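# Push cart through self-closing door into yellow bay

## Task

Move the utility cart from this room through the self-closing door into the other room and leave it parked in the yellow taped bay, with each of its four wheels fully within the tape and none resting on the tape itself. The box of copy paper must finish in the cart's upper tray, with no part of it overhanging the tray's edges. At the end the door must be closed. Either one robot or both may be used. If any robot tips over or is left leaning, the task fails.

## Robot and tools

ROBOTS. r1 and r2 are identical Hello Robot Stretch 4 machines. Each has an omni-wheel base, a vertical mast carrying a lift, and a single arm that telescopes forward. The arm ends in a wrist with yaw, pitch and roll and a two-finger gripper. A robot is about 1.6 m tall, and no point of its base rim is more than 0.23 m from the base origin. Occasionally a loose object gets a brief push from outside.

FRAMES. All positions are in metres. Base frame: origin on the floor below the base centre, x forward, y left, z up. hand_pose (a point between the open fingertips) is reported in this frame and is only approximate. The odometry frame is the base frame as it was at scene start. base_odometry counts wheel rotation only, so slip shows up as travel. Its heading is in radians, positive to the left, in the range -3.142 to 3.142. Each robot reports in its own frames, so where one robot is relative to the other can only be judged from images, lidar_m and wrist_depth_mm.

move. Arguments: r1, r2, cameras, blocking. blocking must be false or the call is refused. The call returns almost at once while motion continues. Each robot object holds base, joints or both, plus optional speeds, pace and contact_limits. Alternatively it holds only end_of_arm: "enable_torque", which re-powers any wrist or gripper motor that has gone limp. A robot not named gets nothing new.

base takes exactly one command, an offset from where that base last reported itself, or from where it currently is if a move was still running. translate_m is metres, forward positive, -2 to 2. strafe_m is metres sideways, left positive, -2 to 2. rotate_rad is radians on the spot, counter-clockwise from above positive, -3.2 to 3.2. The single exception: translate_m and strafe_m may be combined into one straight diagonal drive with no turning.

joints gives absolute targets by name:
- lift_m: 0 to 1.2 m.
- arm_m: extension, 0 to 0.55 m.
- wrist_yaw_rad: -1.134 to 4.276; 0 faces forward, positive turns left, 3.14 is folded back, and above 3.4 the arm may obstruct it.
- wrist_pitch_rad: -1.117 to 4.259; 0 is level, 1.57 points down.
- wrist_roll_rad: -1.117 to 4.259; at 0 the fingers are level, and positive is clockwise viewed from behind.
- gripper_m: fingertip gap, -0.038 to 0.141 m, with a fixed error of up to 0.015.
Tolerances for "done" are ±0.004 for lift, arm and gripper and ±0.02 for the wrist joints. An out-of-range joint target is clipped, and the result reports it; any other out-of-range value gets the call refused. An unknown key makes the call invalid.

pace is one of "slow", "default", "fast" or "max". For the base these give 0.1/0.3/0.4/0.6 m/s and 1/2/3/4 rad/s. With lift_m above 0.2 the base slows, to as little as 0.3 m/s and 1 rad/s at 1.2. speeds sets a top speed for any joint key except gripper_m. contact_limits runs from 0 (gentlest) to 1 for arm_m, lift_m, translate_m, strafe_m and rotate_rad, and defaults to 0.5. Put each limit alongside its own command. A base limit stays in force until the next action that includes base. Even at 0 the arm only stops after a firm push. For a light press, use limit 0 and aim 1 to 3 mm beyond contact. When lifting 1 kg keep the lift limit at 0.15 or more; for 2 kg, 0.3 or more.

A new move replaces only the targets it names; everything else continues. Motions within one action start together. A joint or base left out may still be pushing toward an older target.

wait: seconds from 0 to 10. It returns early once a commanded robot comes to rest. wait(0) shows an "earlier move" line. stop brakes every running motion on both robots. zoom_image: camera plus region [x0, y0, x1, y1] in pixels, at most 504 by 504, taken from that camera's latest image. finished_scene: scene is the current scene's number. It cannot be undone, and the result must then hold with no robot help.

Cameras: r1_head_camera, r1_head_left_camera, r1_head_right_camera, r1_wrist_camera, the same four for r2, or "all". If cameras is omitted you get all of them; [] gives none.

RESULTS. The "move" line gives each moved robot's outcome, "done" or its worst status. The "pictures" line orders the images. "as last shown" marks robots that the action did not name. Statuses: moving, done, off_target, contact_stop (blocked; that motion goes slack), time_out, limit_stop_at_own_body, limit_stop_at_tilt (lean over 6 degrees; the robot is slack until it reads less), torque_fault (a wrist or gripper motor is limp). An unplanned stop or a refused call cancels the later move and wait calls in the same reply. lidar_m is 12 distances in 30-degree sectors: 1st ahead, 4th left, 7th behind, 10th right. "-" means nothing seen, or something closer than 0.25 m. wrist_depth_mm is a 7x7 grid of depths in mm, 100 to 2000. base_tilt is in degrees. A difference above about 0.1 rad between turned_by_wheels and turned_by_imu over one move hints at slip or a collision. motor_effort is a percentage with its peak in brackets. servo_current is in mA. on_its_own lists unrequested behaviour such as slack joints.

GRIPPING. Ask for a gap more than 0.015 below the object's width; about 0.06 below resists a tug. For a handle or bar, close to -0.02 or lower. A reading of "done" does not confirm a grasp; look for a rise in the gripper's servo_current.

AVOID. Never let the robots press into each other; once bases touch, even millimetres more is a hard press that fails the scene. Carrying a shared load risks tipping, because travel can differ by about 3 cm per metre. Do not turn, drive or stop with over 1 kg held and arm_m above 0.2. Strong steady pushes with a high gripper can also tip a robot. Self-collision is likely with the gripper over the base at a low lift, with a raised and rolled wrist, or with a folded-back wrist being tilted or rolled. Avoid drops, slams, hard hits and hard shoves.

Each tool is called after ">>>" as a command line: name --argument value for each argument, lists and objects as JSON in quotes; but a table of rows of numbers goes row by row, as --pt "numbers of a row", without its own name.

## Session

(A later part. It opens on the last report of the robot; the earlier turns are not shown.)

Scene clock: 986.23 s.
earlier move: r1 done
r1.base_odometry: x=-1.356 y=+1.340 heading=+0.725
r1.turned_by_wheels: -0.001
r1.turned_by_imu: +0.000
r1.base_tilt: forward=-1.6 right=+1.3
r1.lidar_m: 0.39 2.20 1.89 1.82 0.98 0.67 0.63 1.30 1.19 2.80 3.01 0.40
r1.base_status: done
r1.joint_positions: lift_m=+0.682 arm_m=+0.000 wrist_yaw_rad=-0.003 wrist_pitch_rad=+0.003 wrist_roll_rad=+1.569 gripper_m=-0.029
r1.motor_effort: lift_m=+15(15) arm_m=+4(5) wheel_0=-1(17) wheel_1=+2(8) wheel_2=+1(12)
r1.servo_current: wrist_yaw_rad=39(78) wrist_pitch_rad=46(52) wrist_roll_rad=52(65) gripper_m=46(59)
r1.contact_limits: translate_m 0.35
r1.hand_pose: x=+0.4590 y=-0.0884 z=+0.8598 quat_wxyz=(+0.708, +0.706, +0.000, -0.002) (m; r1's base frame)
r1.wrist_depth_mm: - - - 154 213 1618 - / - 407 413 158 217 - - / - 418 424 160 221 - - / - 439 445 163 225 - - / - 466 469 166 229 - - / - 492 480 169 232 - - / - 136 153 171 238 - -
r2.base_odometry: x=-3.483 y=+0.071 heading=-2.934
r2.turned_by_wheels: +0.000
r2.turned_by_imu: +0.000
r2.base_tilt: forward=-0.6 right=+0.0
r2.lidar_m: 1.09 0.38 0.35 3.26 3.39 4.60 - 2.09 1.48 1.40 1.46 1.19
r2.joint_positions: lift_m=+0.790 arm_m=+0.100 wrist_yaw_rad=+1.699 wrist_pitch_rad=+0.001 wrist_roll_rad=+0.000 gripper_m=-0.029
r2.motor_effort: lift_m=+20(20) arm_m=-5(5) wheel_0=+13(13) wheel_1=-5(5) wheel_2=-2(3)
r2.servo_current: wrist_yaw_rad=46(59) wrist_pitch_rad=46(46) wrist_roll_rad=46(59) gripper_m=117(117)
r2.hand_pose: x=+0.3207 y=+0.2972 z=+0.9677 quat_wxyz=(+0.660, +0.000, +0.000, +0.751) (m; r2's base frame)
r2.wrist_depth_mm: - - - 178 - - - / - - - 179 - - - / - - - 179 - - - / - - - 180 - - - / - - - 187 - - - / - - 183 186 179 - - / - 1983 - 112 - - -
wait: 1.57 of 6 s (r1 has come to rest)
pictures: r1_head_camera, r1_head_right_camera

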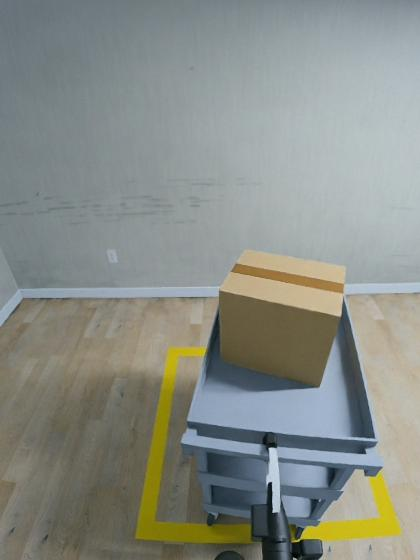

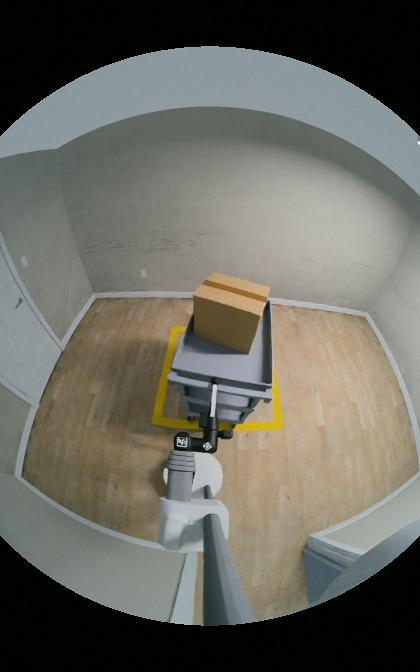

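>>> move --blocking false --r1 '{"base":{"strafe_m":-0.09,"translate_m":0.18},"contact_limits":{"translate_m":0.35}}' --cameras '[]'

>>> wait --seconds 6 --cameras '["r1_head_camera","r1_head_right_camera","r1_head_left_camera"]'

>>> zoom_image --camera "r1_head_right_camera" --region '[120, 280, 320, 480]'

>>> zoom_image --camera "r1_head_left_camera" --region '[120, 280, 340, 500]'

Scene clock: 994.10 s.
move: r1 moving
r1.turned_by_wheels: +0.000
r1.turned_by_imu: +0.000
r1.base_status: translate_m moving; strafe_m moving
r1.motor_effort: lift_m=+15(15) arm_m=+4(4) wheel_0=+9(11) wheel_1=+4(4) wheel_2=-12(14)
r1.contact_limits: translate_m 0.35
r2.motor_effort: lift_m=+20(20) arm_m=-5(5) wheel_0=+12(13) wheel_1=-5(5) wheel_2=-2(3)
pictures: none

Scene clock: 995.57 s.
earlier move: r1 done
r1.base_odometry: x=-1.162 y=+1.392 heading=+0.726
r1.turned_by_wheels: +0.000
r1.turned_by_imu: -0.001
r1.base_tilt: forward=-1.6 right=+1.3
r1.lidar_m: 0.38 2.00 1.98 1.90 1.21 0.88 0.82 1.26 1.21 2.80 2.74 0.42
r1.base_status: done
r1.joint_positions: lift_m=+0.682 arm_m=+0.000 wrist_yaw_rad=-0.003 wrist_pitch_rad=+0.003 wrist_roll_rad=+1.569 gripper_m=-0.029
r1.motor_effort: lift_m=+15(15) arm_m=-4(4) wheel_0=-1(12) wheel_1=+2(7) wheel_2=+2(14)
r1.servo_current: wrist_yaw_rad=52(78) wrist_pitch_rad=39(52) wrist_roll_rad=46(72) gripper_m=46(59)
r1.contact_limits: translate_m 0.35
r1.hand_pose: x=+0.4591 y=-0.0882 z=+0.8598 quat_wxyz=(+0.708, +0.706, +0.000, -0.002) (m; r1's base frame)
r1.wrist_depth_mm: - - - 169 230 1576 544 / - - - 169 230 723 - / - 430 433 170 231 854 - / - 439 442 170 231 - - / - 455 459 170 232 - - / - 473 469 171 233 - - / - 143 180 171 234 - -
r2.base_odometry: x=-3.483 y=+0.071 heading=-2.934
r2.turned_by_wheels: +0.000
r2.turned_by_imu: +0.000
r2.base_tilt: forward=-0.6 right=+0.1
r2.lidar_m: 1.10 0.36 0.35 3.29 3.39 4.55 - 2.10 1.49 1.41 1.48 1.17
r2.joint_positions: lift_m=+0.790 arm_m=+0.100 wrist_yaw_rad=+1.699 wrist_pitch_rad=+0.001 wrist_roll_rad=+0.000 gripper_m=-0.029
r2.motor_effort: lift_m=+20(20) arm_m=-4(5) wheel_0=+13(13) wheel_1=-5(5) wheel_2=-2(3)
r2.servo_current: wrist_yaw_rad=52(65) wrist_pitch_rad=46(46) wrist_roll_rad=39(59) gripper_m=111(124)
r2.hand_pose: x=+0.3207 y=+0.2972 z=+0.9677 quat_wxyz=(+0.660, +0.000, +0.000, +0.751) (m; r2's base frame)
r2.wrist_depth_mm: - - - 178 - - - / - - - 178 - - - / - - - 180 - - - / - - - 181 - - - / - - - 188 - - - / - - 183 186 177 - - / - - - 112 - - -
wait: 1.47 of 6 s (r1 has come to rest)
pictures: r1_head_camera, r1_head_left_camera, r1_head_right_camera

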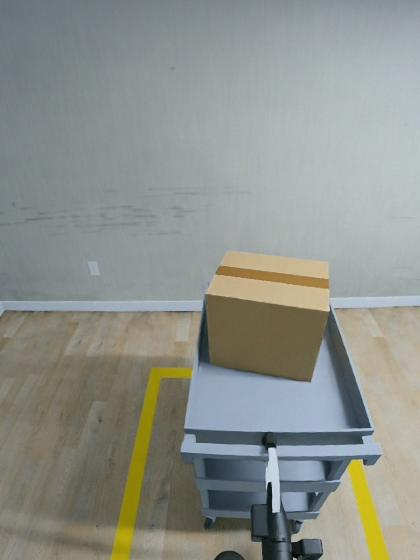

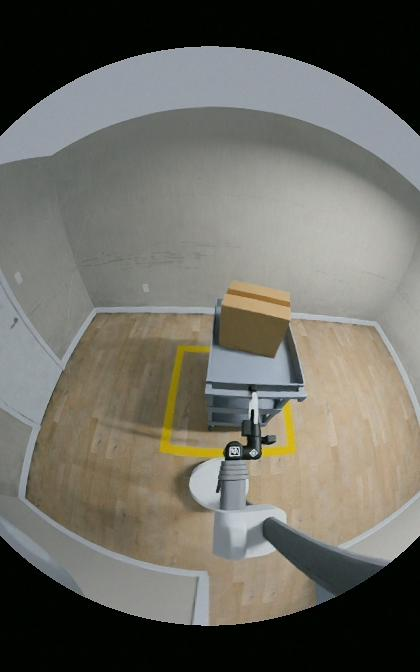

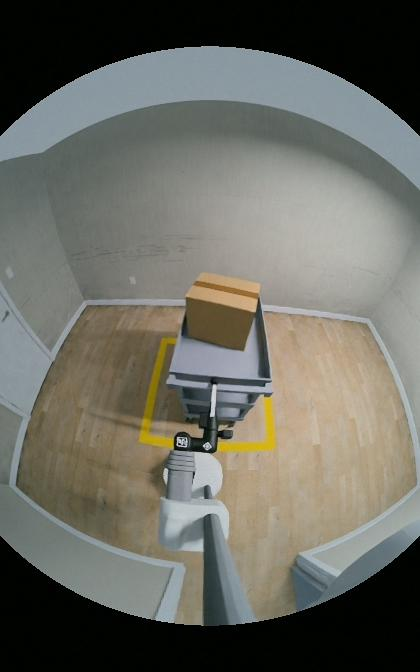

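Scaled by 2.520 from the camera's 420x672 image, which has a finer 600x960 frame.

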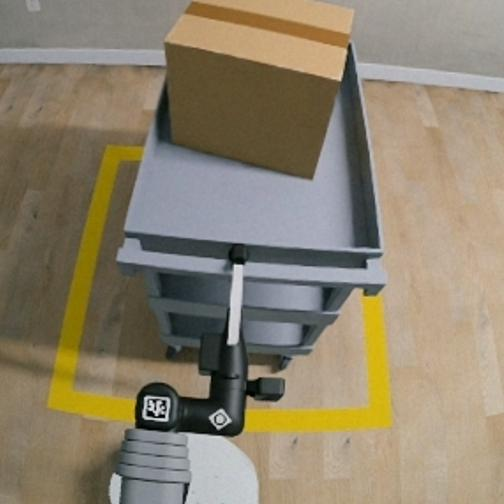

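Scaled by 2.291 from the camera's 420x672 image, which has a finer 600x960 frame.

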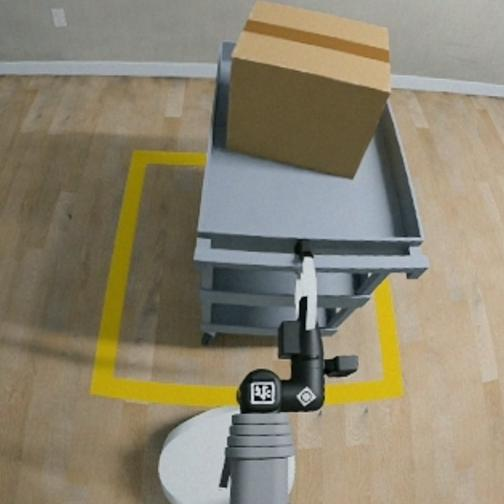

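>>> move --blocking false --r1 '{"joints":{"gripper_m":0.141}}' --cameras '[]'

>>> wait --seconds 3 --cameras '[]'

>>> move --blocking false --r1 '{"base":{"translate_m":-0.4},"pace":"slow","contact_limits":{"translate_m":0.2}}' --r2 '{"base":{"translate_m":-0.081,"strafe_m":0.192},"joints":{"wrist_yaw_rad":1.5},"pace":"slow","speeds":{"wrist_yaw_rad":0.1}}' --cameras '[]'

>>> wait --seconds 5 --cameras '[]'

>>> wait --seconds 1 --cameras '["r1_head_camera","r1_head_left_camera","r2_head_left_camera","r2_head_camera"]'

Scene clock: 1004.10 s.
move: r1 moving
r1.turned_by_wheels: +0.000
r1.turned_by_imu: +0.000
r1.joint_status: gripper_m moving
r1.motor_effort: lift_m=+14(15) arm_m=+2(4) wheel_0=-1(1) wheel_1=+2(2) wheel_2=-1(2)
r1.contact_limits: translate_m 0.35
r2.motor_effort: lift_m=+20(20) arm_m=-5(5) wheel_0=+13(13) wheel_1=-5(5) wheel_2=-2(3)
pictures: none

Scene clock: 1006.10 s.
earlier move: r1 done
r1.turned_by_wheels: +0.000
r1.turned_by_imu: +0.000
r1.joint_status: all done
r1.motor_effort: lift_m=+15(15) arm_m=+4(4) wheel_0=-1(1) wheel_1=+2(2) wheel_2=-1(2)
r1.contact_limits: translate_m 0.35
r2.turned_by_wheels: +0.000
r2.turned_by_imu: +0.000
r2.motor_effort: lift_m=+20(20) arm_m=-5(5) wheel_0=+12(13) wheel_1=-5(5) wheel_2=-2(3)
wait: 2.00 of 3 s (r1 has come to rest)
pictures: none

Scene clock: 1006.60 s.
move: r1 moving; r2 moving
r1.turned_by_wheels: +0.000
r1.turned_by_imu: +0.000
r1.base_status: translate_m moving
r1.motor_effort: lift_m=+15(15) arm_m=+4(4) wheel_0=-5(7) wheel_1=-4(7) wheel_2=+7(7)
r1.contact_limits: translate_m 0.2
r2.turned_by_wheels: +0.002
r2.turned_by_imu: +0.002
r2.base_status: translate_m moving; strafe_m moving
r2.joint_status: wrist_yaw_rad moving
r2.motor_effort: lift_m=+20(20) arm_m=-5(5) wheel_0=-1(11) wheel_1=+9(9) wheel_2=+10(11)
pictures: none

Scene clock: 1009.47 s.
earlier move: r1 moving; r2 done
r1.turned_by_wheels: +0.000
r1.turned_by_imu: +0.000
r1.base_status: translate_m moving
r1.motor_effort: lift_m=+15(15) arm_m=+4(4) wheel_0=-5(7) wheel_1=-4(7) wheel_2=+4(7)
r1.contact_limits: translate_m 0.2
r2.turned_by_wheels: +0.000
r2.turned_by_imu: +0.002
r2.base_status: done
r2.joint_status: all done
r2.motor_effort: lift_m=+20(21) arm_m=-4(5) wheel_0=+3(11) wheel_1=+3(12) wheel_2=+10(11)
wait: 2.87 of 5 s (r2 has come to rest)
pictures: none

Scene clock: 1010.47 s.
earlier move: r1 moving
r1.base_odometry: x=-1.446 y=+1.140 heading=+0.725
r1.turned_by_wheels: +0.000
r1.turned_by_imu: +0.000
r1.base_tilt: forward=-1.6 right=+1.3
r1.lidar_m: 0.75 2.41 1.99 1.83 0.67 0.46 0.45 1.17 0.98 1.97 2.92 0.78
r1.base_status: translate_m moving
r1.joint_positions: lift_m=+0.682 arm_m=+0.000 wrist_yaw_rad=-0.003 wrist_pitch_rad=+0.002 wrist_roll_rad=+1.569 gripper_m=+0.141
r1.measured_speeds: translate_m=-0.064 strafe_m=-0.001 rotate_rad=+0.000 lift_m=+0.000 arm_m=+0.000 wrist_yaw_rad=+0.000 wrist_pitch_rad=+0.000 wrist_roll_rad=+0.000
r1.motor_effort: lift_m=+15(15) arm_m=+4(4) wheel_0=-2(7) wheel_1=-3(7) wheel_2=+2(7)
r1.servo_current: wrist_yaw_rad=52(72) wrist_pitch_rad=39(52) wrist_roll_rad=46(72) gripper_m=46(52)
r1.contact_limits: translate_m 0.2
r1.hand_pose: x=+0.4590 y=-0.0882 z=+0.8598 quat_wxyz=(+0.708, +0.706, +0.000, -0.002) (m; r1's base frame)
r1.wrist_depth_mm: - - - - - 1808 1281 / - - - - - - - / - - - 798 - - - / - - 831 809 - - - / - - 866 842 - - - / - 211 - - - 192 1205 / - - - 150 - 1808 1205
r2.base_odometry: x=-3.364 y=-0.100 heading=-2.933
r2.turned_by_wheels: +0.000
r2.turned_by_imu: +0.000
r2.base_tilt: forward=-0.7 right=+0.1
r2.lidar_m: 1.19 0.39 0.40 3.08 3.20 4.29 - 2.35 1.68 1.60 1.67 1.26
r2.base_status: done
r2.joint_positions: lift_m=+0.790 arm_m=+0.100 wrist_yaw_rad=+1.505 wrist_pitch_rad=+0.001 wrist_roll_rad=+0.000 gripper_m=-0.029
r2.joint_status: all done
r2.motor_effort: lift_m=+20(21) arm_m=-5(5) wheel_0=+4(11) wheel_1=+3(12) wheel_2=+10(11)
r2.servo_current: wrist_yaw_rad=46(241) wrist_pitch_rad=46(52) wrist_roll_rad=52(59) gripper_m=111(124)
r2.hand_pose: x=+0.3773 y=+0.2820 z=+0.9677 quat_wxyz=(+0.730, +0.000, +0.000, +0.683) (m; r2's base frame)
r2.wrist_depth_mm: - - - 177 - - - / - - - 179 - - - / - - - 179 - - - / - - - 180 - - - / - - - 181 - - - / - - 184 187 179 - - / - - - 112 - - -
wait: 1.00 s; no rest
pictures: r1_head_camera, r1_head_left_camera, r2_head_camera, r2_head_left_camera

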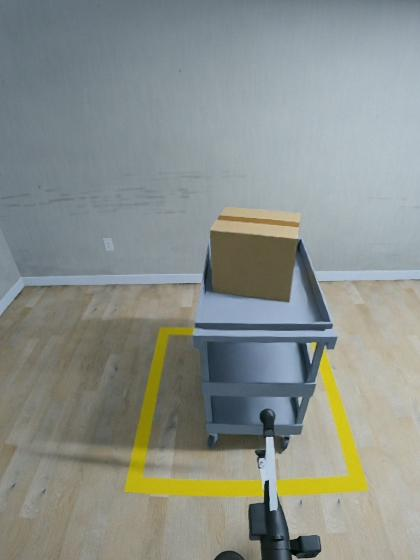

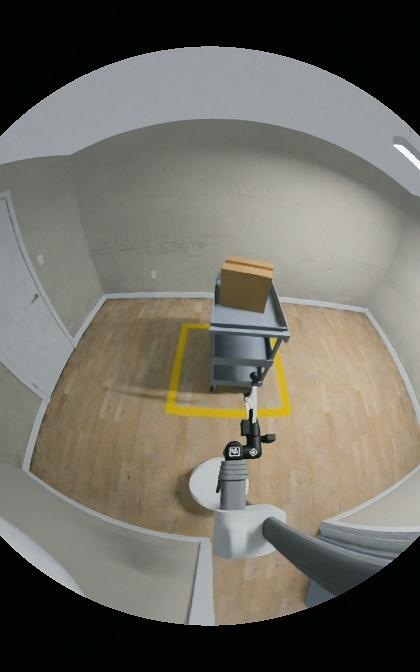

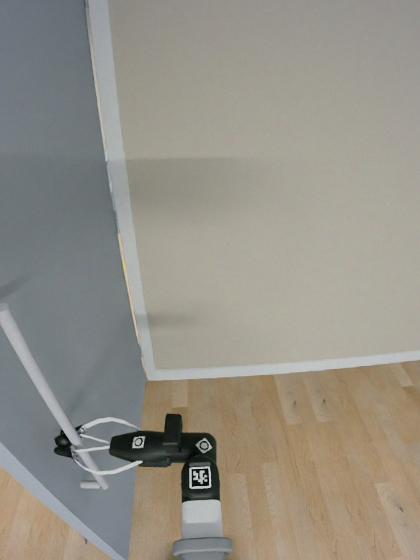

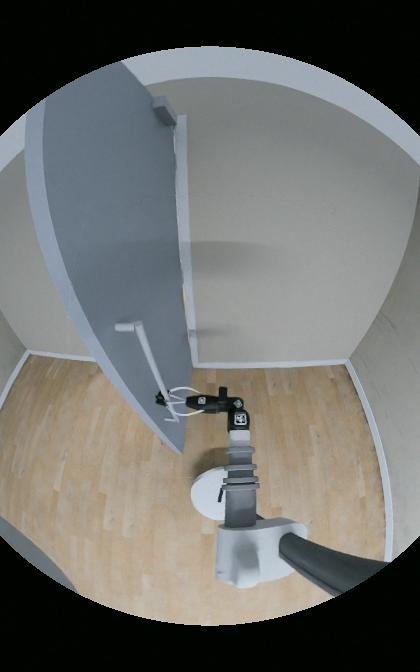

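>>> move --blocking false --r2 '{"base":{"translate_m":-0.045,"strafe_m":0.257},"joints":{"wrist_yaw_rad":1.25},"pace":"slow","speeds":{"wrist_yaw_rad":0.1}}' --cameras '[]'

>>> wait --seconds 5 --cameras '[]'

>>> move --blocking false --r2 '{"base":{"translate_m":0.02,"strafe_m":0.26},"joints":{"wrist_yaw_rad":1.0},"pace":"slow","speeds":{"wrist_yaw_rad":0.1}}' --cameras '[]'

>>> wait --seconds 5 --cameras '["r2_head_left_camera","r2_head_camera"]'

Scene clock: 1017.70 s.
earlier move: r1 done
move: r2 moving
r1.turned_by_wheels: +0.000
r1.turned_by_imu: +0.000
r1.base_status: done
r1.motor_effort: lift_m=+15(15) arm_m=+4(4) wheel_0=-2(3) wheel_1=-4(4) wheel_2=+2(2)
r1.contact_limits: translate_m 0.2
r2.turned_by_wheels: +0.001
r2.turned_by_imu: +0.002
r2.base_status: translate_m moving; strafe_m moving
r2.joint_status: wrist_yaw_rad moving
r2.motor_effort: lift_m=+20(20) arm_m=-5(5) wheel_0=-2(4) wheel_1=+8(8) wheel_2=+9(10)
pictures: none

Scene clock: 1021.10 s.
earlier move: r2 done
r1.turned_by_wheels: +0.000
r1.turned_by_imu: +0.000
r1.base_status: done
r1.motor_effort: lift_m=+15(15) arm_m=+4(4) wheel_0=-2(4) wheel_1=-4(4) wheel_2=+2(2)
r1.contact_limits: translate_m 0.2
r2.turned_by_wheels: -0.001
r2.turned_by_imu: +0.002
r2.base_status: done
r2.joint_status: all done
r2.motor_effort: lift_m=+20(20) arm_m=-4(5) wheel_0=+5(7) wheel_1=-1(11) wheel_2=+7(14)
wait: 3.40 of 5 s (r2 has come to rest)
pictures: none

Scene clock: 1021.60 s.
move: r2 moving
r1.turned_by_wheels: +0.000
r1.turned_by_imu: +0.000
r1.motor_effort: lift_m=+15(15) arm_m=+4(4) wheel_0=-3(3) wheel_1=-4(4) wheel_2=+2(2)
r1.contact_limits: translate_m 0.2
r2.turned_by_wheels: +0.001
r2.turned_by_imu: +0.001
r2.base_status: translate_m moving; strafe_m moving
r2.joint_status: wrist_yaw_rad moving
r2.motor_effort: lift_m=+20(20) arm_m=-5(5) wheel_0=-2(5) wheel_1=+7(10) wheel_2=-1(7)
pictures: none

Scene clock: 1024.90 s.
earlier move: r2 done
r1.base_odometry: x=-1.461 y=+1.127 heading=+0.725
r1.turned_by_wheels: +0.000
r1.turned_by_imu: +0.000
r1.base_tilt: forward=-1.6 right=+1.3
r1.lidar_m: 0.77 2.41 2.01 1.78 0.64 0.46 0.43 1.03 0.99 1.95 2.91 0.81
r1.joint_positions: lift_m=+0.682 arm_m=+0.000 wrist_yaw_rad=-0.003 wrist_pitch_rad=+0.002 wrist_roll_rad=+1.569 gripper_m=+0.141
r1.motor_effort: lift_m=+15(15) arm_m=+4(4) wheel_0=-3(4) wheel_1=-4(4) wheel_2=+2(2)
r1.servo_current: wrist_yaw_rad=59(59) wrist_pitch_rad=39(52) wrist_roll_rad=39(72) gripper_m=39(52)
r1.contact_limits: translate_m 0.2
r1.hand_pose: x=+0.4590 y=-0.0882 z=+0.8598 quat_wxyz=(+0.708, +0.706, +0.000, -0.002) (m; r1's base frame)
r1.wrist_depth_mm: - - - - - 1756 1281 / - - - - - 842 1182 / - - - 820 - - - / - - 854 842 - - - / - - 891 866 - - - / - 211 - - - 193 1205 / - - - 150 - 1863 1229
r2.base_odometry: x=-3.232 y=-0.600 heading=-2.932
r2.turned_by_wheels: +0.000
r2.turned_by_imu: +0.003
r2.base_tilt: forward=-0.7 right=+0.0
r2.lidar_m: 0.62 0.46 1.70 2.54 2.67 3.60 - 3.11 2.22 2.12 1.75 1.27
r2.base_status: done
r2.joint_positions: lift_m=+0.790 arm_m=+0.100 wrist_yaw_rad=+1.002 wrist_pitch_rad=+0.001 wrist_roll_rad=+0.000 gripper_m=-0.029
r2.joint_status: all done
r2.motor_effort: lift_m=+20(20) arm_m=-5(5) wheel_0=+0(8) wheel_1=-1(11) wheel_2=+2(7)
r2.servo_current: wrist_yaw_rad=52(228) wrist_pitch_rad=46(46) wrist_roll_rad=46(59) gripper_m=111(117)
r2.hand_pose: x=+0.5001 y=+0.1958 z=+0.9677 quat_wxyz=(+0.877, +0.000, +0.000, +0.480) (m; r2's base frame)
r2.wrist_depth_mm: - - - 177 - - - / - - - 179 - - - / - - - 180 - - - / - - - 181 - - - / - - - 183 - - - / - - 183 184 177 - - / - - - 112 - - -
wait: 3.30 of 5 s (r2 has come to rest)
pictures: r2_head_camera, r2_head_left_camera

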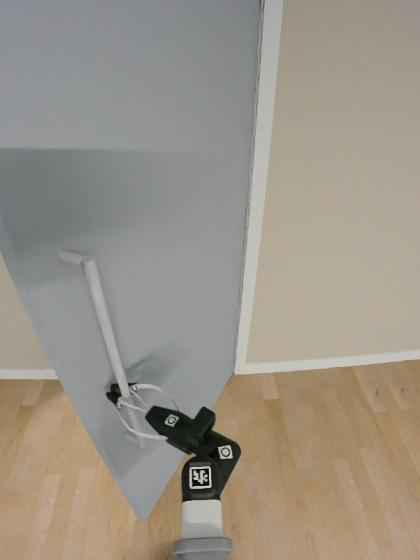

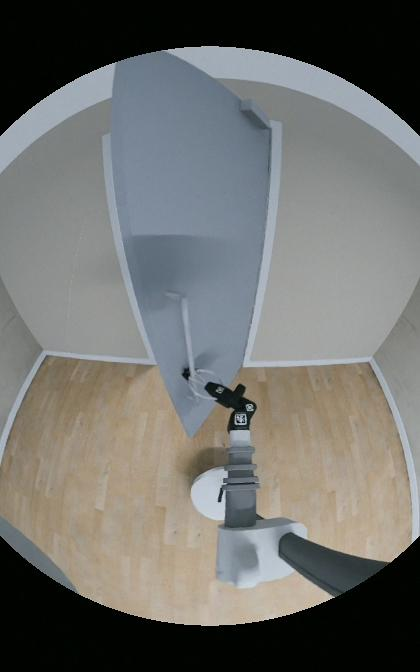

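>>> move --blocking false --r2 '{"base":{"translate_m":0.0835,"strafe_m":0.247},"joints":{"wrist_yaw_rad":0.75},"pace":"slow","speeds":{"wrist_yaw_rad":0.1}}' --cameras '[]'

>>> wait --seconds 5 --cameras '[]'

>>> move --blocking false --r2 '{"base":{"translate_m":0.142,"strafe_m":0.218},"joints":{"wrist_yaw_rad":0.5},"pace":"slow","speeds":{"wrist_yaw_rad":0.1}}' --cameras '[]'

>>> wait --seconds 5 --cameras '[]'

>>> move --blocking false --r2 '{"base":{"translate_m":0.1915,"strafe_m":0.1764},"joints":{"wrist_yaw_rad":0.25},"pace":"slow","speeds":{"wrist_yaw_rad":0.1}}' --cameras '[]'

>>> wait --seconds 5 --cameras '["r2_head_left_camera","r2_head_camera"]'

Scene clock: 1033.07 s.
move: r2 moving
r1.motor_effort: lift_m=+15(15) arm_m=+4(4) wheel_0=-3(3) wheel_1=-4(4) wheel_2=+2(2)
r1.contact_limits: translate_m 0.2
r2.turned_by_wheels: +0.000
r2.turned_by_imu: +0.001
r2.base_status: translate_m moving; strafe_m moving
r2.joint_status: wrist_yaw_rad moving
r2.motor_effort: lift_m=+20(20) arm_m=-5(5) wheel_0=+0(4) wheel_1=+7(7) wheel_2=+0(2)
pictures: none

Scene clock: 1036.43 s.
earlier move: r2 done
r1.turned_by_wheels: +0.000
r1.turned_by_imu: +0.000
r1.motor_effort: lift_m=+15(15) arm_m=+4(4) wheel_0=-3(4) wheel_1=-4(4) wheel_2=+2(2)
r1.contact_limits: translate_m 0.2
r2.turned_by_wheels: -0.001
r2.turned_by_imu: +0.001
r2.base_status: done
r2.joint_status: all done
r2.motor_effort: lift_m=+20(20) arm_m=-4(5) wheel_0=-7(8) wheel_1=-1(10) wheel_2=+3(3)
wait: 3.37 of 5 s (r2 has come to rest)
pictures: none

Scene clock: 1036.93 s.
move: r2 moving
r1.turned_by_wheels: +0.000
r1.turned_by_imu: +0.000
r1.motor_effort: lift_m=+15(15) arm_m=+4(4) wheel_0=-3(3) wheel_1=-4(4) wheel_2=+2(2)
r1.contact_limits: translate_m 0.2
r2.turned_by_wheels: +0.000
r2.turned_by_imu: +0.000
r2.base_status: translate_m moving; strafe_m moving
r2.joint_status: wrist_yaw_rad moving
r2.motor_effort: lift_m=+20(20) arm_m=-5(5) wheel_0=-6(13) wheel_1=+4(4) wheel_2=-1(3)
pictures: none

Scene clock: 1040.37 s.
earlier move: r2 done
r1.turned_by_wheels: +0.000
r1.turned_by_imu: +0.000
r1.motor_effort: lift_m=+15(15) arm_m=+4(4) wheel_0=-3(3) wheel_1=-4(4) wheel_2=+2(2)
r1.contact_limits: translate_m 0.2
r2.turned_by_wheels: -0.001
r2.turned_by_imu: -0.001
r2.base_status: done
r2.joint_status: all done
r2.motor_effort: lift_m=+20(20) arm_m=-5(5) wheel_0=-16(19) wheel_1=-3(7) wheel_2=+0(3)
wait: 3.43 of 5 s (r2 has come to rest)
pictures: none

Scene clock: 1040.87 s.
move: r2 moving
r1.turned_by_wheels: +0.000
r1.turned_by_imu: +0.000
r1.motor_effort: lift_m=+15(15) arm_m=+4(4) wheel_0=-2(3) wheel_1=-3(4) wheel_2=+2(2)
r1.contact_limits: translate_m 0.2
r2.turned_by_wheels: -0.001
r2.turned_by_imu: -0.001
r2.base_status: translate_m moving; strafe_m moving
r2.joint_status: wrist_yaw_rad moving
r2.motor_effort: lift_m=+20(20) arm_m=-5(5) wheel_0=-13(14) wheel_1=+2(3) wheel_2=-2(4)
pictures: none

Scene clock: 1044.30 s.
earlier move: r2 done
r1.base_odometry: x=-1.461 y=+1.127 heading=+0.725
r1.turned_by_wheels: +0.000
r1.turned_by_imu: +0.000
r1.base_tilt: forward=-1.6 right=+1.3
r1.lidar_m: 0.76 2.41 1.97 1.73 0.64 0.48 0.43 0.73 0.89 1.93 2.92 0.80
r1.joint_positions: lift_m=+0.682 arm_m=+0.000 wrist_yaw_rad=-0.003 wrist_pitch_rad=+0.002 wrist_roll_rad=+1.569 gripper_m=+0.141
r1.motor_effort: lift_m=+15(15) arm_m=+4(4) wheel_0=-3(4) wheel_1=-4(4) wheel_2=+2(2)
r1.servo_current: wrist_yaw_rad=52(72) wrist_pitch_rad=39(52) wrist_roll_rad=46(72) gripper_m=46(52)
r1.contact_limits: translate_m 0.2
r1.hand_pose: x=+0.4590 y=-0.0882 z=+0.8598 quat_wxyz=(+0.708, +0.706, +0.000, -0.002) (m; r1's base frame)
r1.wrist_depth_mm: - - - - - 1756 1281 / - - - - - 842 1160 / - - - 831 - - - / - - 854 842 - - - / - - 891 878 - - - / - 211 - - - 193 1229 / - - - 149 - 1921 1205
r2.base_odometry: x=-3.508 y=-1.313 heading=-2.935
r2.turned_by_wheels: +0.000
r2.turned_by_imu: -0.042
r2.base_tilt: forward=-0.7 right=+0.1
r2.lidar_m: 0.48 0.79 1.09 1.93 1.98 2.61 - 4.20 2.94 2.75 1.19 0.63
r2.base_status: done
r2.joint_positions: lift_m=+0.790 arm_m=+0.100 wrist_yaw_rad=+0.241 wrist_pitch_rad=+0.001 wrist_roll_rad=+0.000 gripper_m=-0.029
r2.joint_status: all done
r2.motor_effort: lift_m=+20(21) arm_m=-5(6) wheel_0=-14(25) wheel_1=-6(6) wheel_2=+2(5)
r2.servo_current: wrist_yaw_rad=72(91) wrist_pitch_rad=39(46) wrist_roll_rad=52(59) gripper_m=104(111)
r2.hand_pose: x=+0.5719 y=-0.0160 z=+0.9677 quat_wxyz=(+0.993, +0.000, +0.001, +0.120) (m; r2's base frame)
r2.wrist_depth_mm: - - - 178 - - - / - - - 179 - - - / - - - 180 - - - / - - - 182 - - - / - - - 185 - - - / - - 172 186 178 - - / - 127 - 112 - - -
wait: 3.43 of 5 s (r2 has come to rest)
pictures: r2_head_camera, r2_head_left_camera

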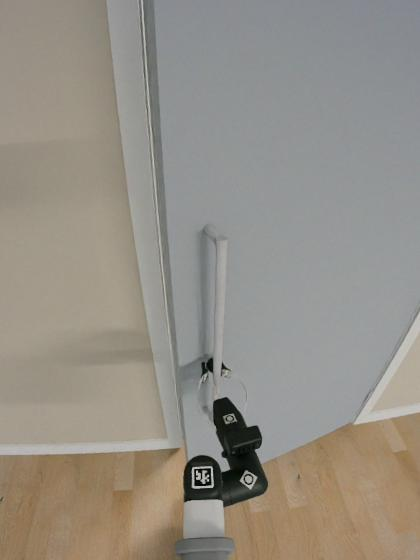

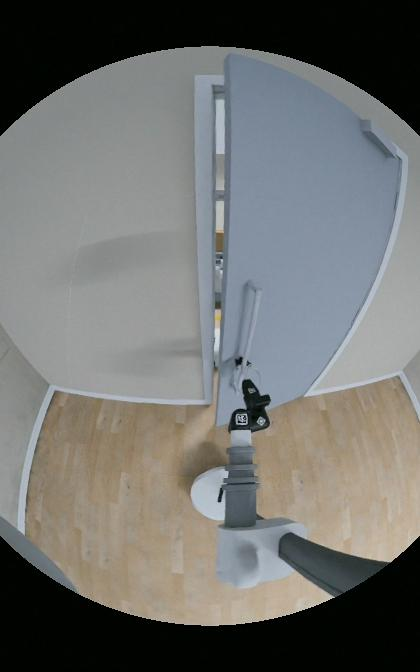

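>>> move --blocking false --r2 '{"base":{"translate_m":0.13,"strafe_m":0.08},"joints":{"wrist_yaw_rad":0.14},"pace":"slow","speeds":{"wrist_yaw_rad":0.1}}' --cameras '[]'

>>> wait --seconds 5 --cameras '["r2_head_left_camera","r2_head_camera"]'

Scene clock: 1049.03 s.
move: r2 moving
r1.motor_effort: lift_m=+15(15) arm_m=+4(4) wheel_0=-3(3) wheel_1=-4(4) wheel_2=+2(2)
r1.contact_limits: translate_m 0.2
r2.turned_by_wheels: -0.001
r2.turned_by_imu: +0.000
r2.base_status: translate_m moving; strafe_m moving
r2.joint_status: wrist_yaw_rad moving
r2.motor_effort: lift_m=+20(20) arm_m=-5(5) wheel_0=-13(15) wheel_1=+4(4) wheel_2=-2(4)
pictures: none

Scene clock: 1051.23 s.
earlier move: r2 done
r1.base_odometry: x=-1.461 y=+1.127 heading=+0.725
r1.turned_by_wheels: +0.000
r1.turned_by_imu: +0.000
r1.base_tilt: forward=-1.6 right=+1.3
r1.lidar_m: 0.78 2.40 1.99 1.79 0.64 0.46 0.42 0.63 0.83 1.90 2.91 0.82
r1.joint_positions: lift_m=+0.682 arm_m=+0.000 wrist_yaw_rad=-0.003 wrist_pitch_rad=+0.002 wrist_roll_rad=+1.569 gripper_m=+0.141
r1.motor_effort: lift_m=+15(15) arm_m=+4(4) wheel_0=-3(4) wheel_1=-3(4) wheel_2=+2(2)
r1.servo_current: wrist_yaw_rad=52(72) wrist_pitch_rad=39(52) wrist_roll_rad=52(65) gripper_m=46(46)
r1.contact_limits: translate_m 0.2
r1.hand_pose: x=+0.4590 y=-0.0882 z=+0.8598 quat_wxyz=(+0.708, +0.706, +0.000, -0.002) (m; r1's base frame)
r1.wrist_depth_mm: - - - - - 1756 1281 / - - - - - 842 1160 / - - - 831 - - - / - - 854 831 - - - / - - 891 866 - - - / - 211 - - - 192 1182 / - - - 150 - 1863 1205
r2.base_odometry: x=-3.619 y=-1.418 heading=-2.937
r2.turned_by_wheels: -0.001
r2.turned_by_imu: -0.009
r2.base_tilt: forward=-0.6 right=+0.1
r2.lidar_m: 0.50 0.64 0.88 1.85 1.91 2.48 - 4.37 3.02 2.82 0.97 0.59
r2.base_status: done
r2.joint_positions: lift_m=+0.790 arm_m=+0.100 wrist_yaw_rad=+0.129 wrist_pitch_rad=+0.001 wrist_roll_rad=+0.000 gripper_m=-0.029
r2.joint_status: all done
r2.motor_effort: lift_m=+20(20) arm_m=-5(5) wheel_0=-21(25) wheel_1=-2(7) wheel_2=-3(12)
r2.servo_current: wrist_yaw_rad=78(78) wrist_pitch_rad=39(46) wrist_roll_rad=46(59) gripper_m=98(117)
r2.hand_pose: x=+0.5682 y=-0.0496 z=+0.9677 quat_wxyz=(+0.998, +0.000, +0.001, +0.064) (m; r2's base frame)
r2.wrist_depth_mm: 349 345 - 178 - - - / 351 345 - 179 - - - / 353 347 - 181 - - - / 357 351 - 182 - - - / 359 355 - 182 - - - / 362 357 163 186 179 - - / 364 357 - 112 - - -
wait: 2.20 of 5 s (r2 has come to rest)
pictures: r2_head_camera, r2_head_left_camera

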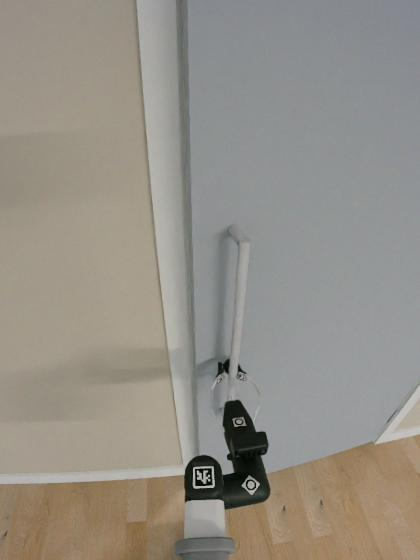

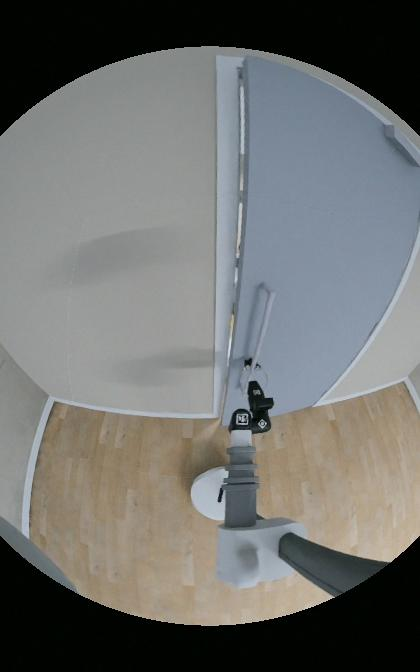

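>>> move --blocking false --r2 '{"base":{"translate_m":0.09,"strafe_m":0.05},"joints":{"wrist_yaw_rad":0.06},"pace":"slow","speeds":{"wrist_yaw_rad":0.1}}' --cameras '[]'

>>> wait --seconds 5 --cameras '[]'

>>> move --blocking false --r2 '{"joints":{"gripper_m":0.1}}' --cameras '[]'

>>> wait --seconds 3 --cameras '["r2_head_left_camera","r2_head_camera","r2_wrist_camera"]'

Scene clock: 1058.30 s.
move: r2 moving
r1.motor_effort: lift_m=+15(15) arm_m=+4(4) wheel_0=-2(3) wheel_1=-4(4) wheel_2=+2(2)
r1.contact_limits: translate_m 0.2
r2.turned_by_wheels: -0.001
r2.turned_by_imu: -0.004
r2.base_status: translate_m moving; strafe_m moving
r2.joint_status: wrist_yaw_rad moving
r2.motor_effort: lift_m=+20(20) arm_m=-5(6) wheel_0=-9(20) wheel_1=+4(4) wheel_2=-7(9)
pictures: none

Scene clock: 1060.00 s.
earlier move: r2 done
r1.turned_by_wheels: +0.000
r1.turned_by_imu: +0.000
r1.motor_effort: lift_m=+15(15) arm_m=+4(4) wheel_0=-2(3) wheel_1=-4(4) wheel_2=+2(2)
r1.contact_limits: translate_m 0.2
r2.turned_by_wheels: -0.001
r2.turned_by_imu: -0.032
r2.base_status: done
r2.joint_status: all done
r2.motor_effort: lift_m=+20(20) arm_m=-6(6) wheel_0=-22(26) wheel_1=-1(6) wheel_2=-6(15)
wait: 1.70 of 5 s (r2 has come to rest)
pictures: none

Scene clock: 1060.50 s.
move: r2 moving
r1.turned_by_wheels: +0.000
r1.turned_by_imu: +0.000
r1.motor_effort: lift_m=+15(15) arm_m=+4(4) wheel_0=-3(4) wheel_1=-4(4) wheel_2=+2(2)
r1.contact_limits: translate_m 0.2
r2.turned_by_wheels: +0.000
r2.turned_by_imu: -0.010
r2.joint_status: gripper_m moving
r2.motor_effort: lift_m=+20(20) arm_m=-6(6) wheel_0=-20(22) wheel_1=-3(3) wheel_2=-4(6)
pictures: none

Scene clock: 1061.97 s.
earlier move: r2 done
r1.base_odometry: x=-1.461 y=+1.127 heading=+0.725
r1.turned_by_wheels: +0.000
r1.turned_by_imu: +0.000
r1.base_tilt: forward=-1.6 right=+1.3
r1.lidar_m: 0.77 2.42 1.97 1.79 0.63 0.46 0.44 0.52 0.76 1.90 2.91 0.81
r1.joint_positions: lift_m=+0.682 arm_m=+0.000 wrist_yaw_rad=-0.003 wrist_pitch_rad=+0.002 wrist_roll_rad=+1.569 gripper_m=+0.141
r1.motor_effort: lift_m=+15(15) arm_m=+4(4) wheel_0=-3(4) wheel_1=-3(4) wheel_2=+2(2)
r1.servo_current: wrist_yaw_rad=39(65) wrist_pitch_rad=39(52) wrist_roll_rad=39(65) gripper_m=39(52)
r1.contact_limits: translate_m 0.2
r1.hand_pose: x=+0.4590 y=-0.0882 z=+0.8598 quat_wxyz=(+0.708, +0.706, +0.000, -0.002) (m; r1's base frame)
r1.wrist_depth_mm: - - - - - 1708 1281 / - - - - - 842 1182 / - - - 831 - - - / - - 866 842 - - - / - - 891 866 - - - / - 211 - - - 193 1205 / - - - 150 - 1863 1205
r2.base_odometry: x=-3.697 y=-1.485 heading=-2.938
r2.turned_by_wheels: +0.001
r2.turned_by_imu: +0.001
r2.base_tilt: forward=-0.6 right=+0.1
r2.lidar_m: 0.51 0.54 0.72 1.54 1.84 2.36 - 4.71 3.14 2.89 0.91 0.58
r2.joint_positions: lift_m=+0.790 arm_m=+0.100 wrist_yaw_rad=+0.049 wrist_pitch_rad=+0.001 wrist_roll_rad=+0.000 gripper_m=+0.100
r2.joint_status: all done
r2.motor_effort: lift_m=+20(20) arm_m=-6(6) wheel_0=-7(22) wheel_1=-3(4) wheel_2=-3(6)
r2.servo_current: wrist_yaw_rad=59(91) wrist_pitch_rad=33(46) wrist_roll_rad=59(59) gripper_m=52(117)
r2.hand_pose: x=+0.5634 y=-0.0731 z=+0.9677 quat_wxyz=(+1.000, +0.000, +0.001, +0.025) (m; r2's base frame)
r2.wrist_depth_mm: 236 228 242 - - - - / 239 229 230 - - - - / 241 231 242 - - - - / 240 233 240 185 - - - / 243 233 236 187 198 - - / 244 236 195 174 185 - - / 247 247 237 112 - - -
wait: 1.47 of 3 s (r2 has come to rest)
pictures: r2_head_camera, r2_head_left_camera, r2_wrist_camera

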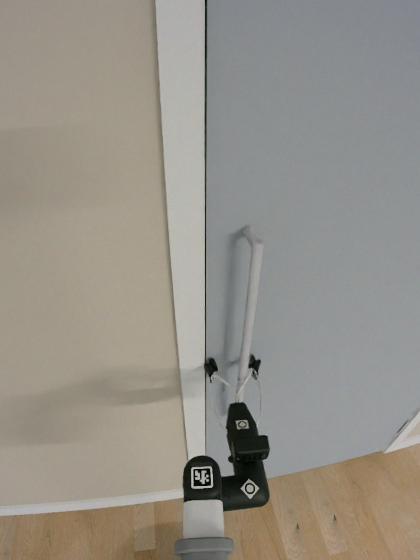

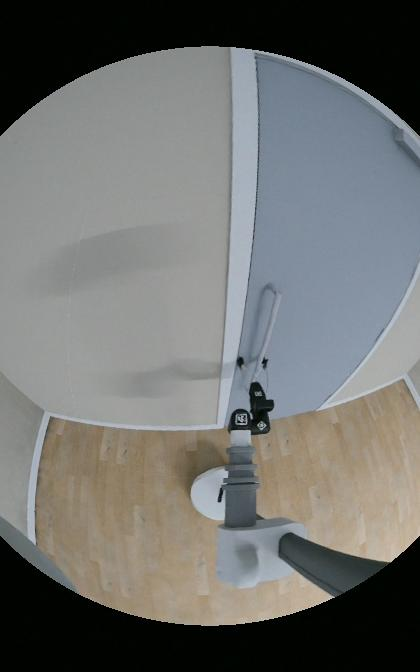

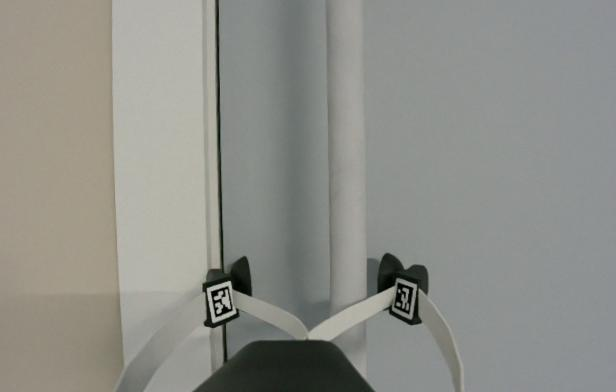

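Nearly/entirely shut. Back away, and move r1 aside for a check.

>>> move --blocking false --r1 '{"base":{"strafe_m":-0.3},"pace":"default","contact_limits":{"strafe_m":0.2}}' --r2 '{"base":{"translate_m":-0.25},"pace":"slow"}' --cameras '[]'

>>> wait --seconds 2 --cameras '[]'

>>> wait --seconds 2.5 --cameras '["r2_head_left_camera","r2_wrist_camera","r1_head_camera","r1_head_left_camera"]'

>>> zoom_image --camera "r1_head_camera" --region '[0, 180, 380, 560]'

>>> zoom_image --camera "r2_wrist_camera" --region '[100, 0, 400, 300]'

Scene clock: 1068.37 s.
move: r1 moving; r2 moving
r1.turned_by_wheels: +0.000
r1.turned_by_imu: +0.000
r1.base_status: strafe_m moving
r1.motor_effort: lift_m=+15(15) arm_m=+4(4) wheel_0=+8(10) wheel_1=-8(10) wheel_2=+1(2)
r1.contact_limits: strafe_m 0.2
r2.turned_by_wheels: -0.001
r2.turned_by_imu: +0.000
r2.base_status: translate_m moving
r2.motor_effort: lift_m=+20(20) arm_m=-6(6) wheel_0=-8(11) wheel_1=-7(8) wheel_2=+7(8)
pictures: none

Scene clock: 1070.20 s.
earlier move: r1 done; r2 moving
r1.turned_by_wheels: +0.000
r1.turned_by_imu: -0.002
r1.base_status: done
r1.motor_effort: lift_m=+15(15) arm_m=+4(4) wheel_0=+1(13) wheel_1=-1(11) wheel_2=+0(2)
r1.contact_limits: strafe_m 0.2
r2.turned_by_wheels: +0.000
r2.turned_by_imu: +0.000
r2.base_status: translate_m moving
r2.motor_effort: lift_m=+20(20) arm_m=-6(6) wheel_0=-5(11) wheel_1=-5(9) wheel_2=+8(10)
wait: 1.83 of 2 s (r1 has come to rest)
pictures: none

Scene clock: 1071.63 s.
earlier move: r2 done
r1.base_odometry: x=-1.262 y=+0.903 heading=+0.725
r1.turned_by_wheels: +0.000
r1.turned_by_imu: +0.000
r1.base_tilt: forward=-1.6 right=+1.3
r1.lidar_m: 0.76 0.82 2.32 1.80 0.66 0.54 0.50 0.55 0.76 1.93 2.61 2.38
r1.base_status: done
r1.joint_positions: lift_m=+0.682 arm_m=+0.000 wrist_yaw_rad=-0.002 wrist_pitch_rad=+0.002 wrist_roll_rad=+1.569 gripper_m=+0.141
r1.motor_effort: lift_m=+15(15) arm_m=+4(4) wheel_0=+2(13) wheel_1=-1(11) wheel_2=+0(2)
r1.servo_current: wrist_yaw_rad=78(78) wrist_pitch_rad=39(52) wrist_roll_rad=52(65) gripper_m=39(52)
r1.contact_limits: strafe_m 0.2
r1.hand_pose: x=+0.4591 y=-0.0881 z=+0.8598 quat_wxyz=(+0.708, +0.706, +0.000, -0.002) (m; r1's base frame)
r1.wrist_depth_mm: - - - - - 1756 1205 / - - - - - 1756 1229 / - - - - - 1808 1229 / - - - - - 1808 1182 / - - - 917 - 759 - / - 211 831 627 211 193 - / - - 866 149 - - -
r2.base_odometry: x=-3.453 y=-1.435 heading=-2.939
r2.turned_by_wheels: +0.000
r2.turned_by_imu: +0.000
r2.base_tilt: forward=-0.7 right=+0.0
r2.lidar_m: 0.75 0.82 1.03 1.76 1.81 2.27 - 4.77 3.17 2.91 1.27 0.87
r2.base_status: done
r2.joint_positions: lift_m=+0.790 arm_m=+0.100 wrist_yaw_rad=+0.057 wrist_pitch_rad=+0.001 wrist_roll_rad=+0.000 gripper_m=+0.100
r2.motor_effort: lift_m=+20(20) arm_m=-6(6) wheel_0=-3(11) wheel_1=-5(9) wheel_2=+6(10)
r2.servo_current: wrist_yaw_rad=39(72) wrist_pitch_rad=33(46) wrist_roll_rad=65(65) gripper_m=52(59)
r2.hand_pose: x=+0.5639 y=-0.0708 z=+0.9677 quat_wxyz=(+1.000, +0.000, +0.001, +0.029) (m; r2's base frame)
r2.wrist_depth_mm: - - - 488 - - - / - - - 492 - - - / - - - 496 - - - / - - - 477 - - - / - - - - 433 - - / - - 189 - 193 - - / - - - 112 - - -
wait: 1.43 of 2.5 s (r2 has come to rest)
pictures: r1_head_camera, r1_head_left_camera, r2_head_left_camera, r2_wrist_camera

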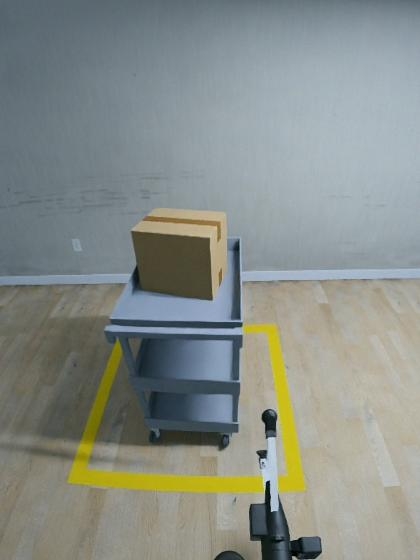

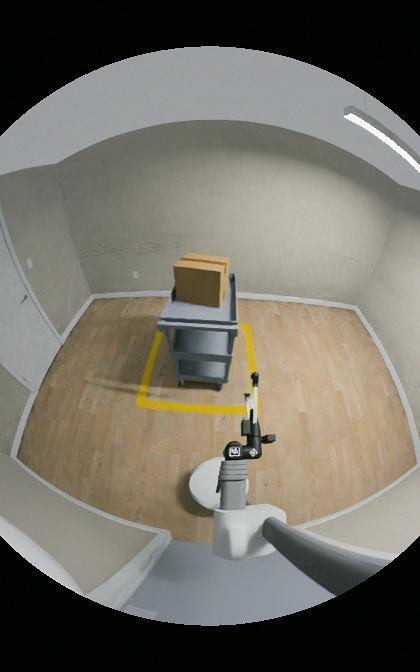

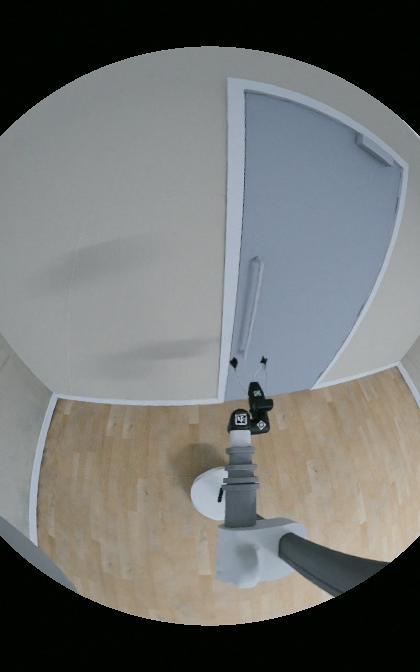

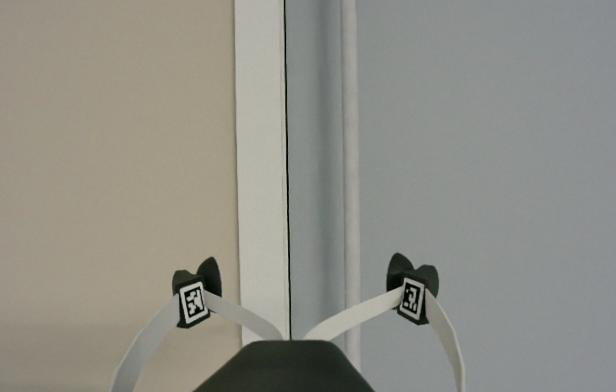

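Scaled by 1.326 from the camera's 420x560 image, which has a finer 600x800 frame.

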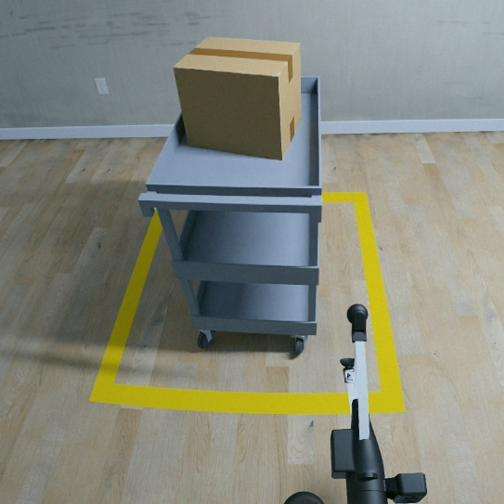

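Scaled by 1.680.

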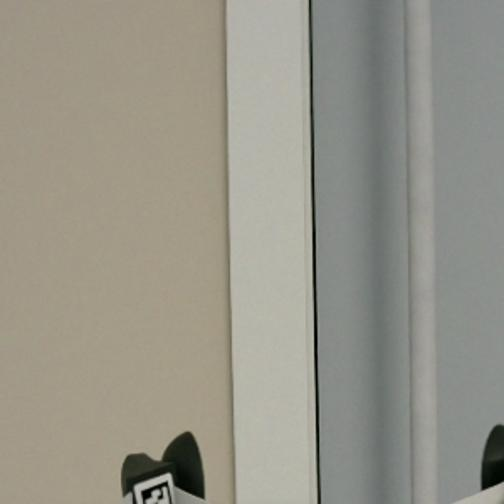

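>>> finished_scene --scene 2

The scene is finished: the task was done.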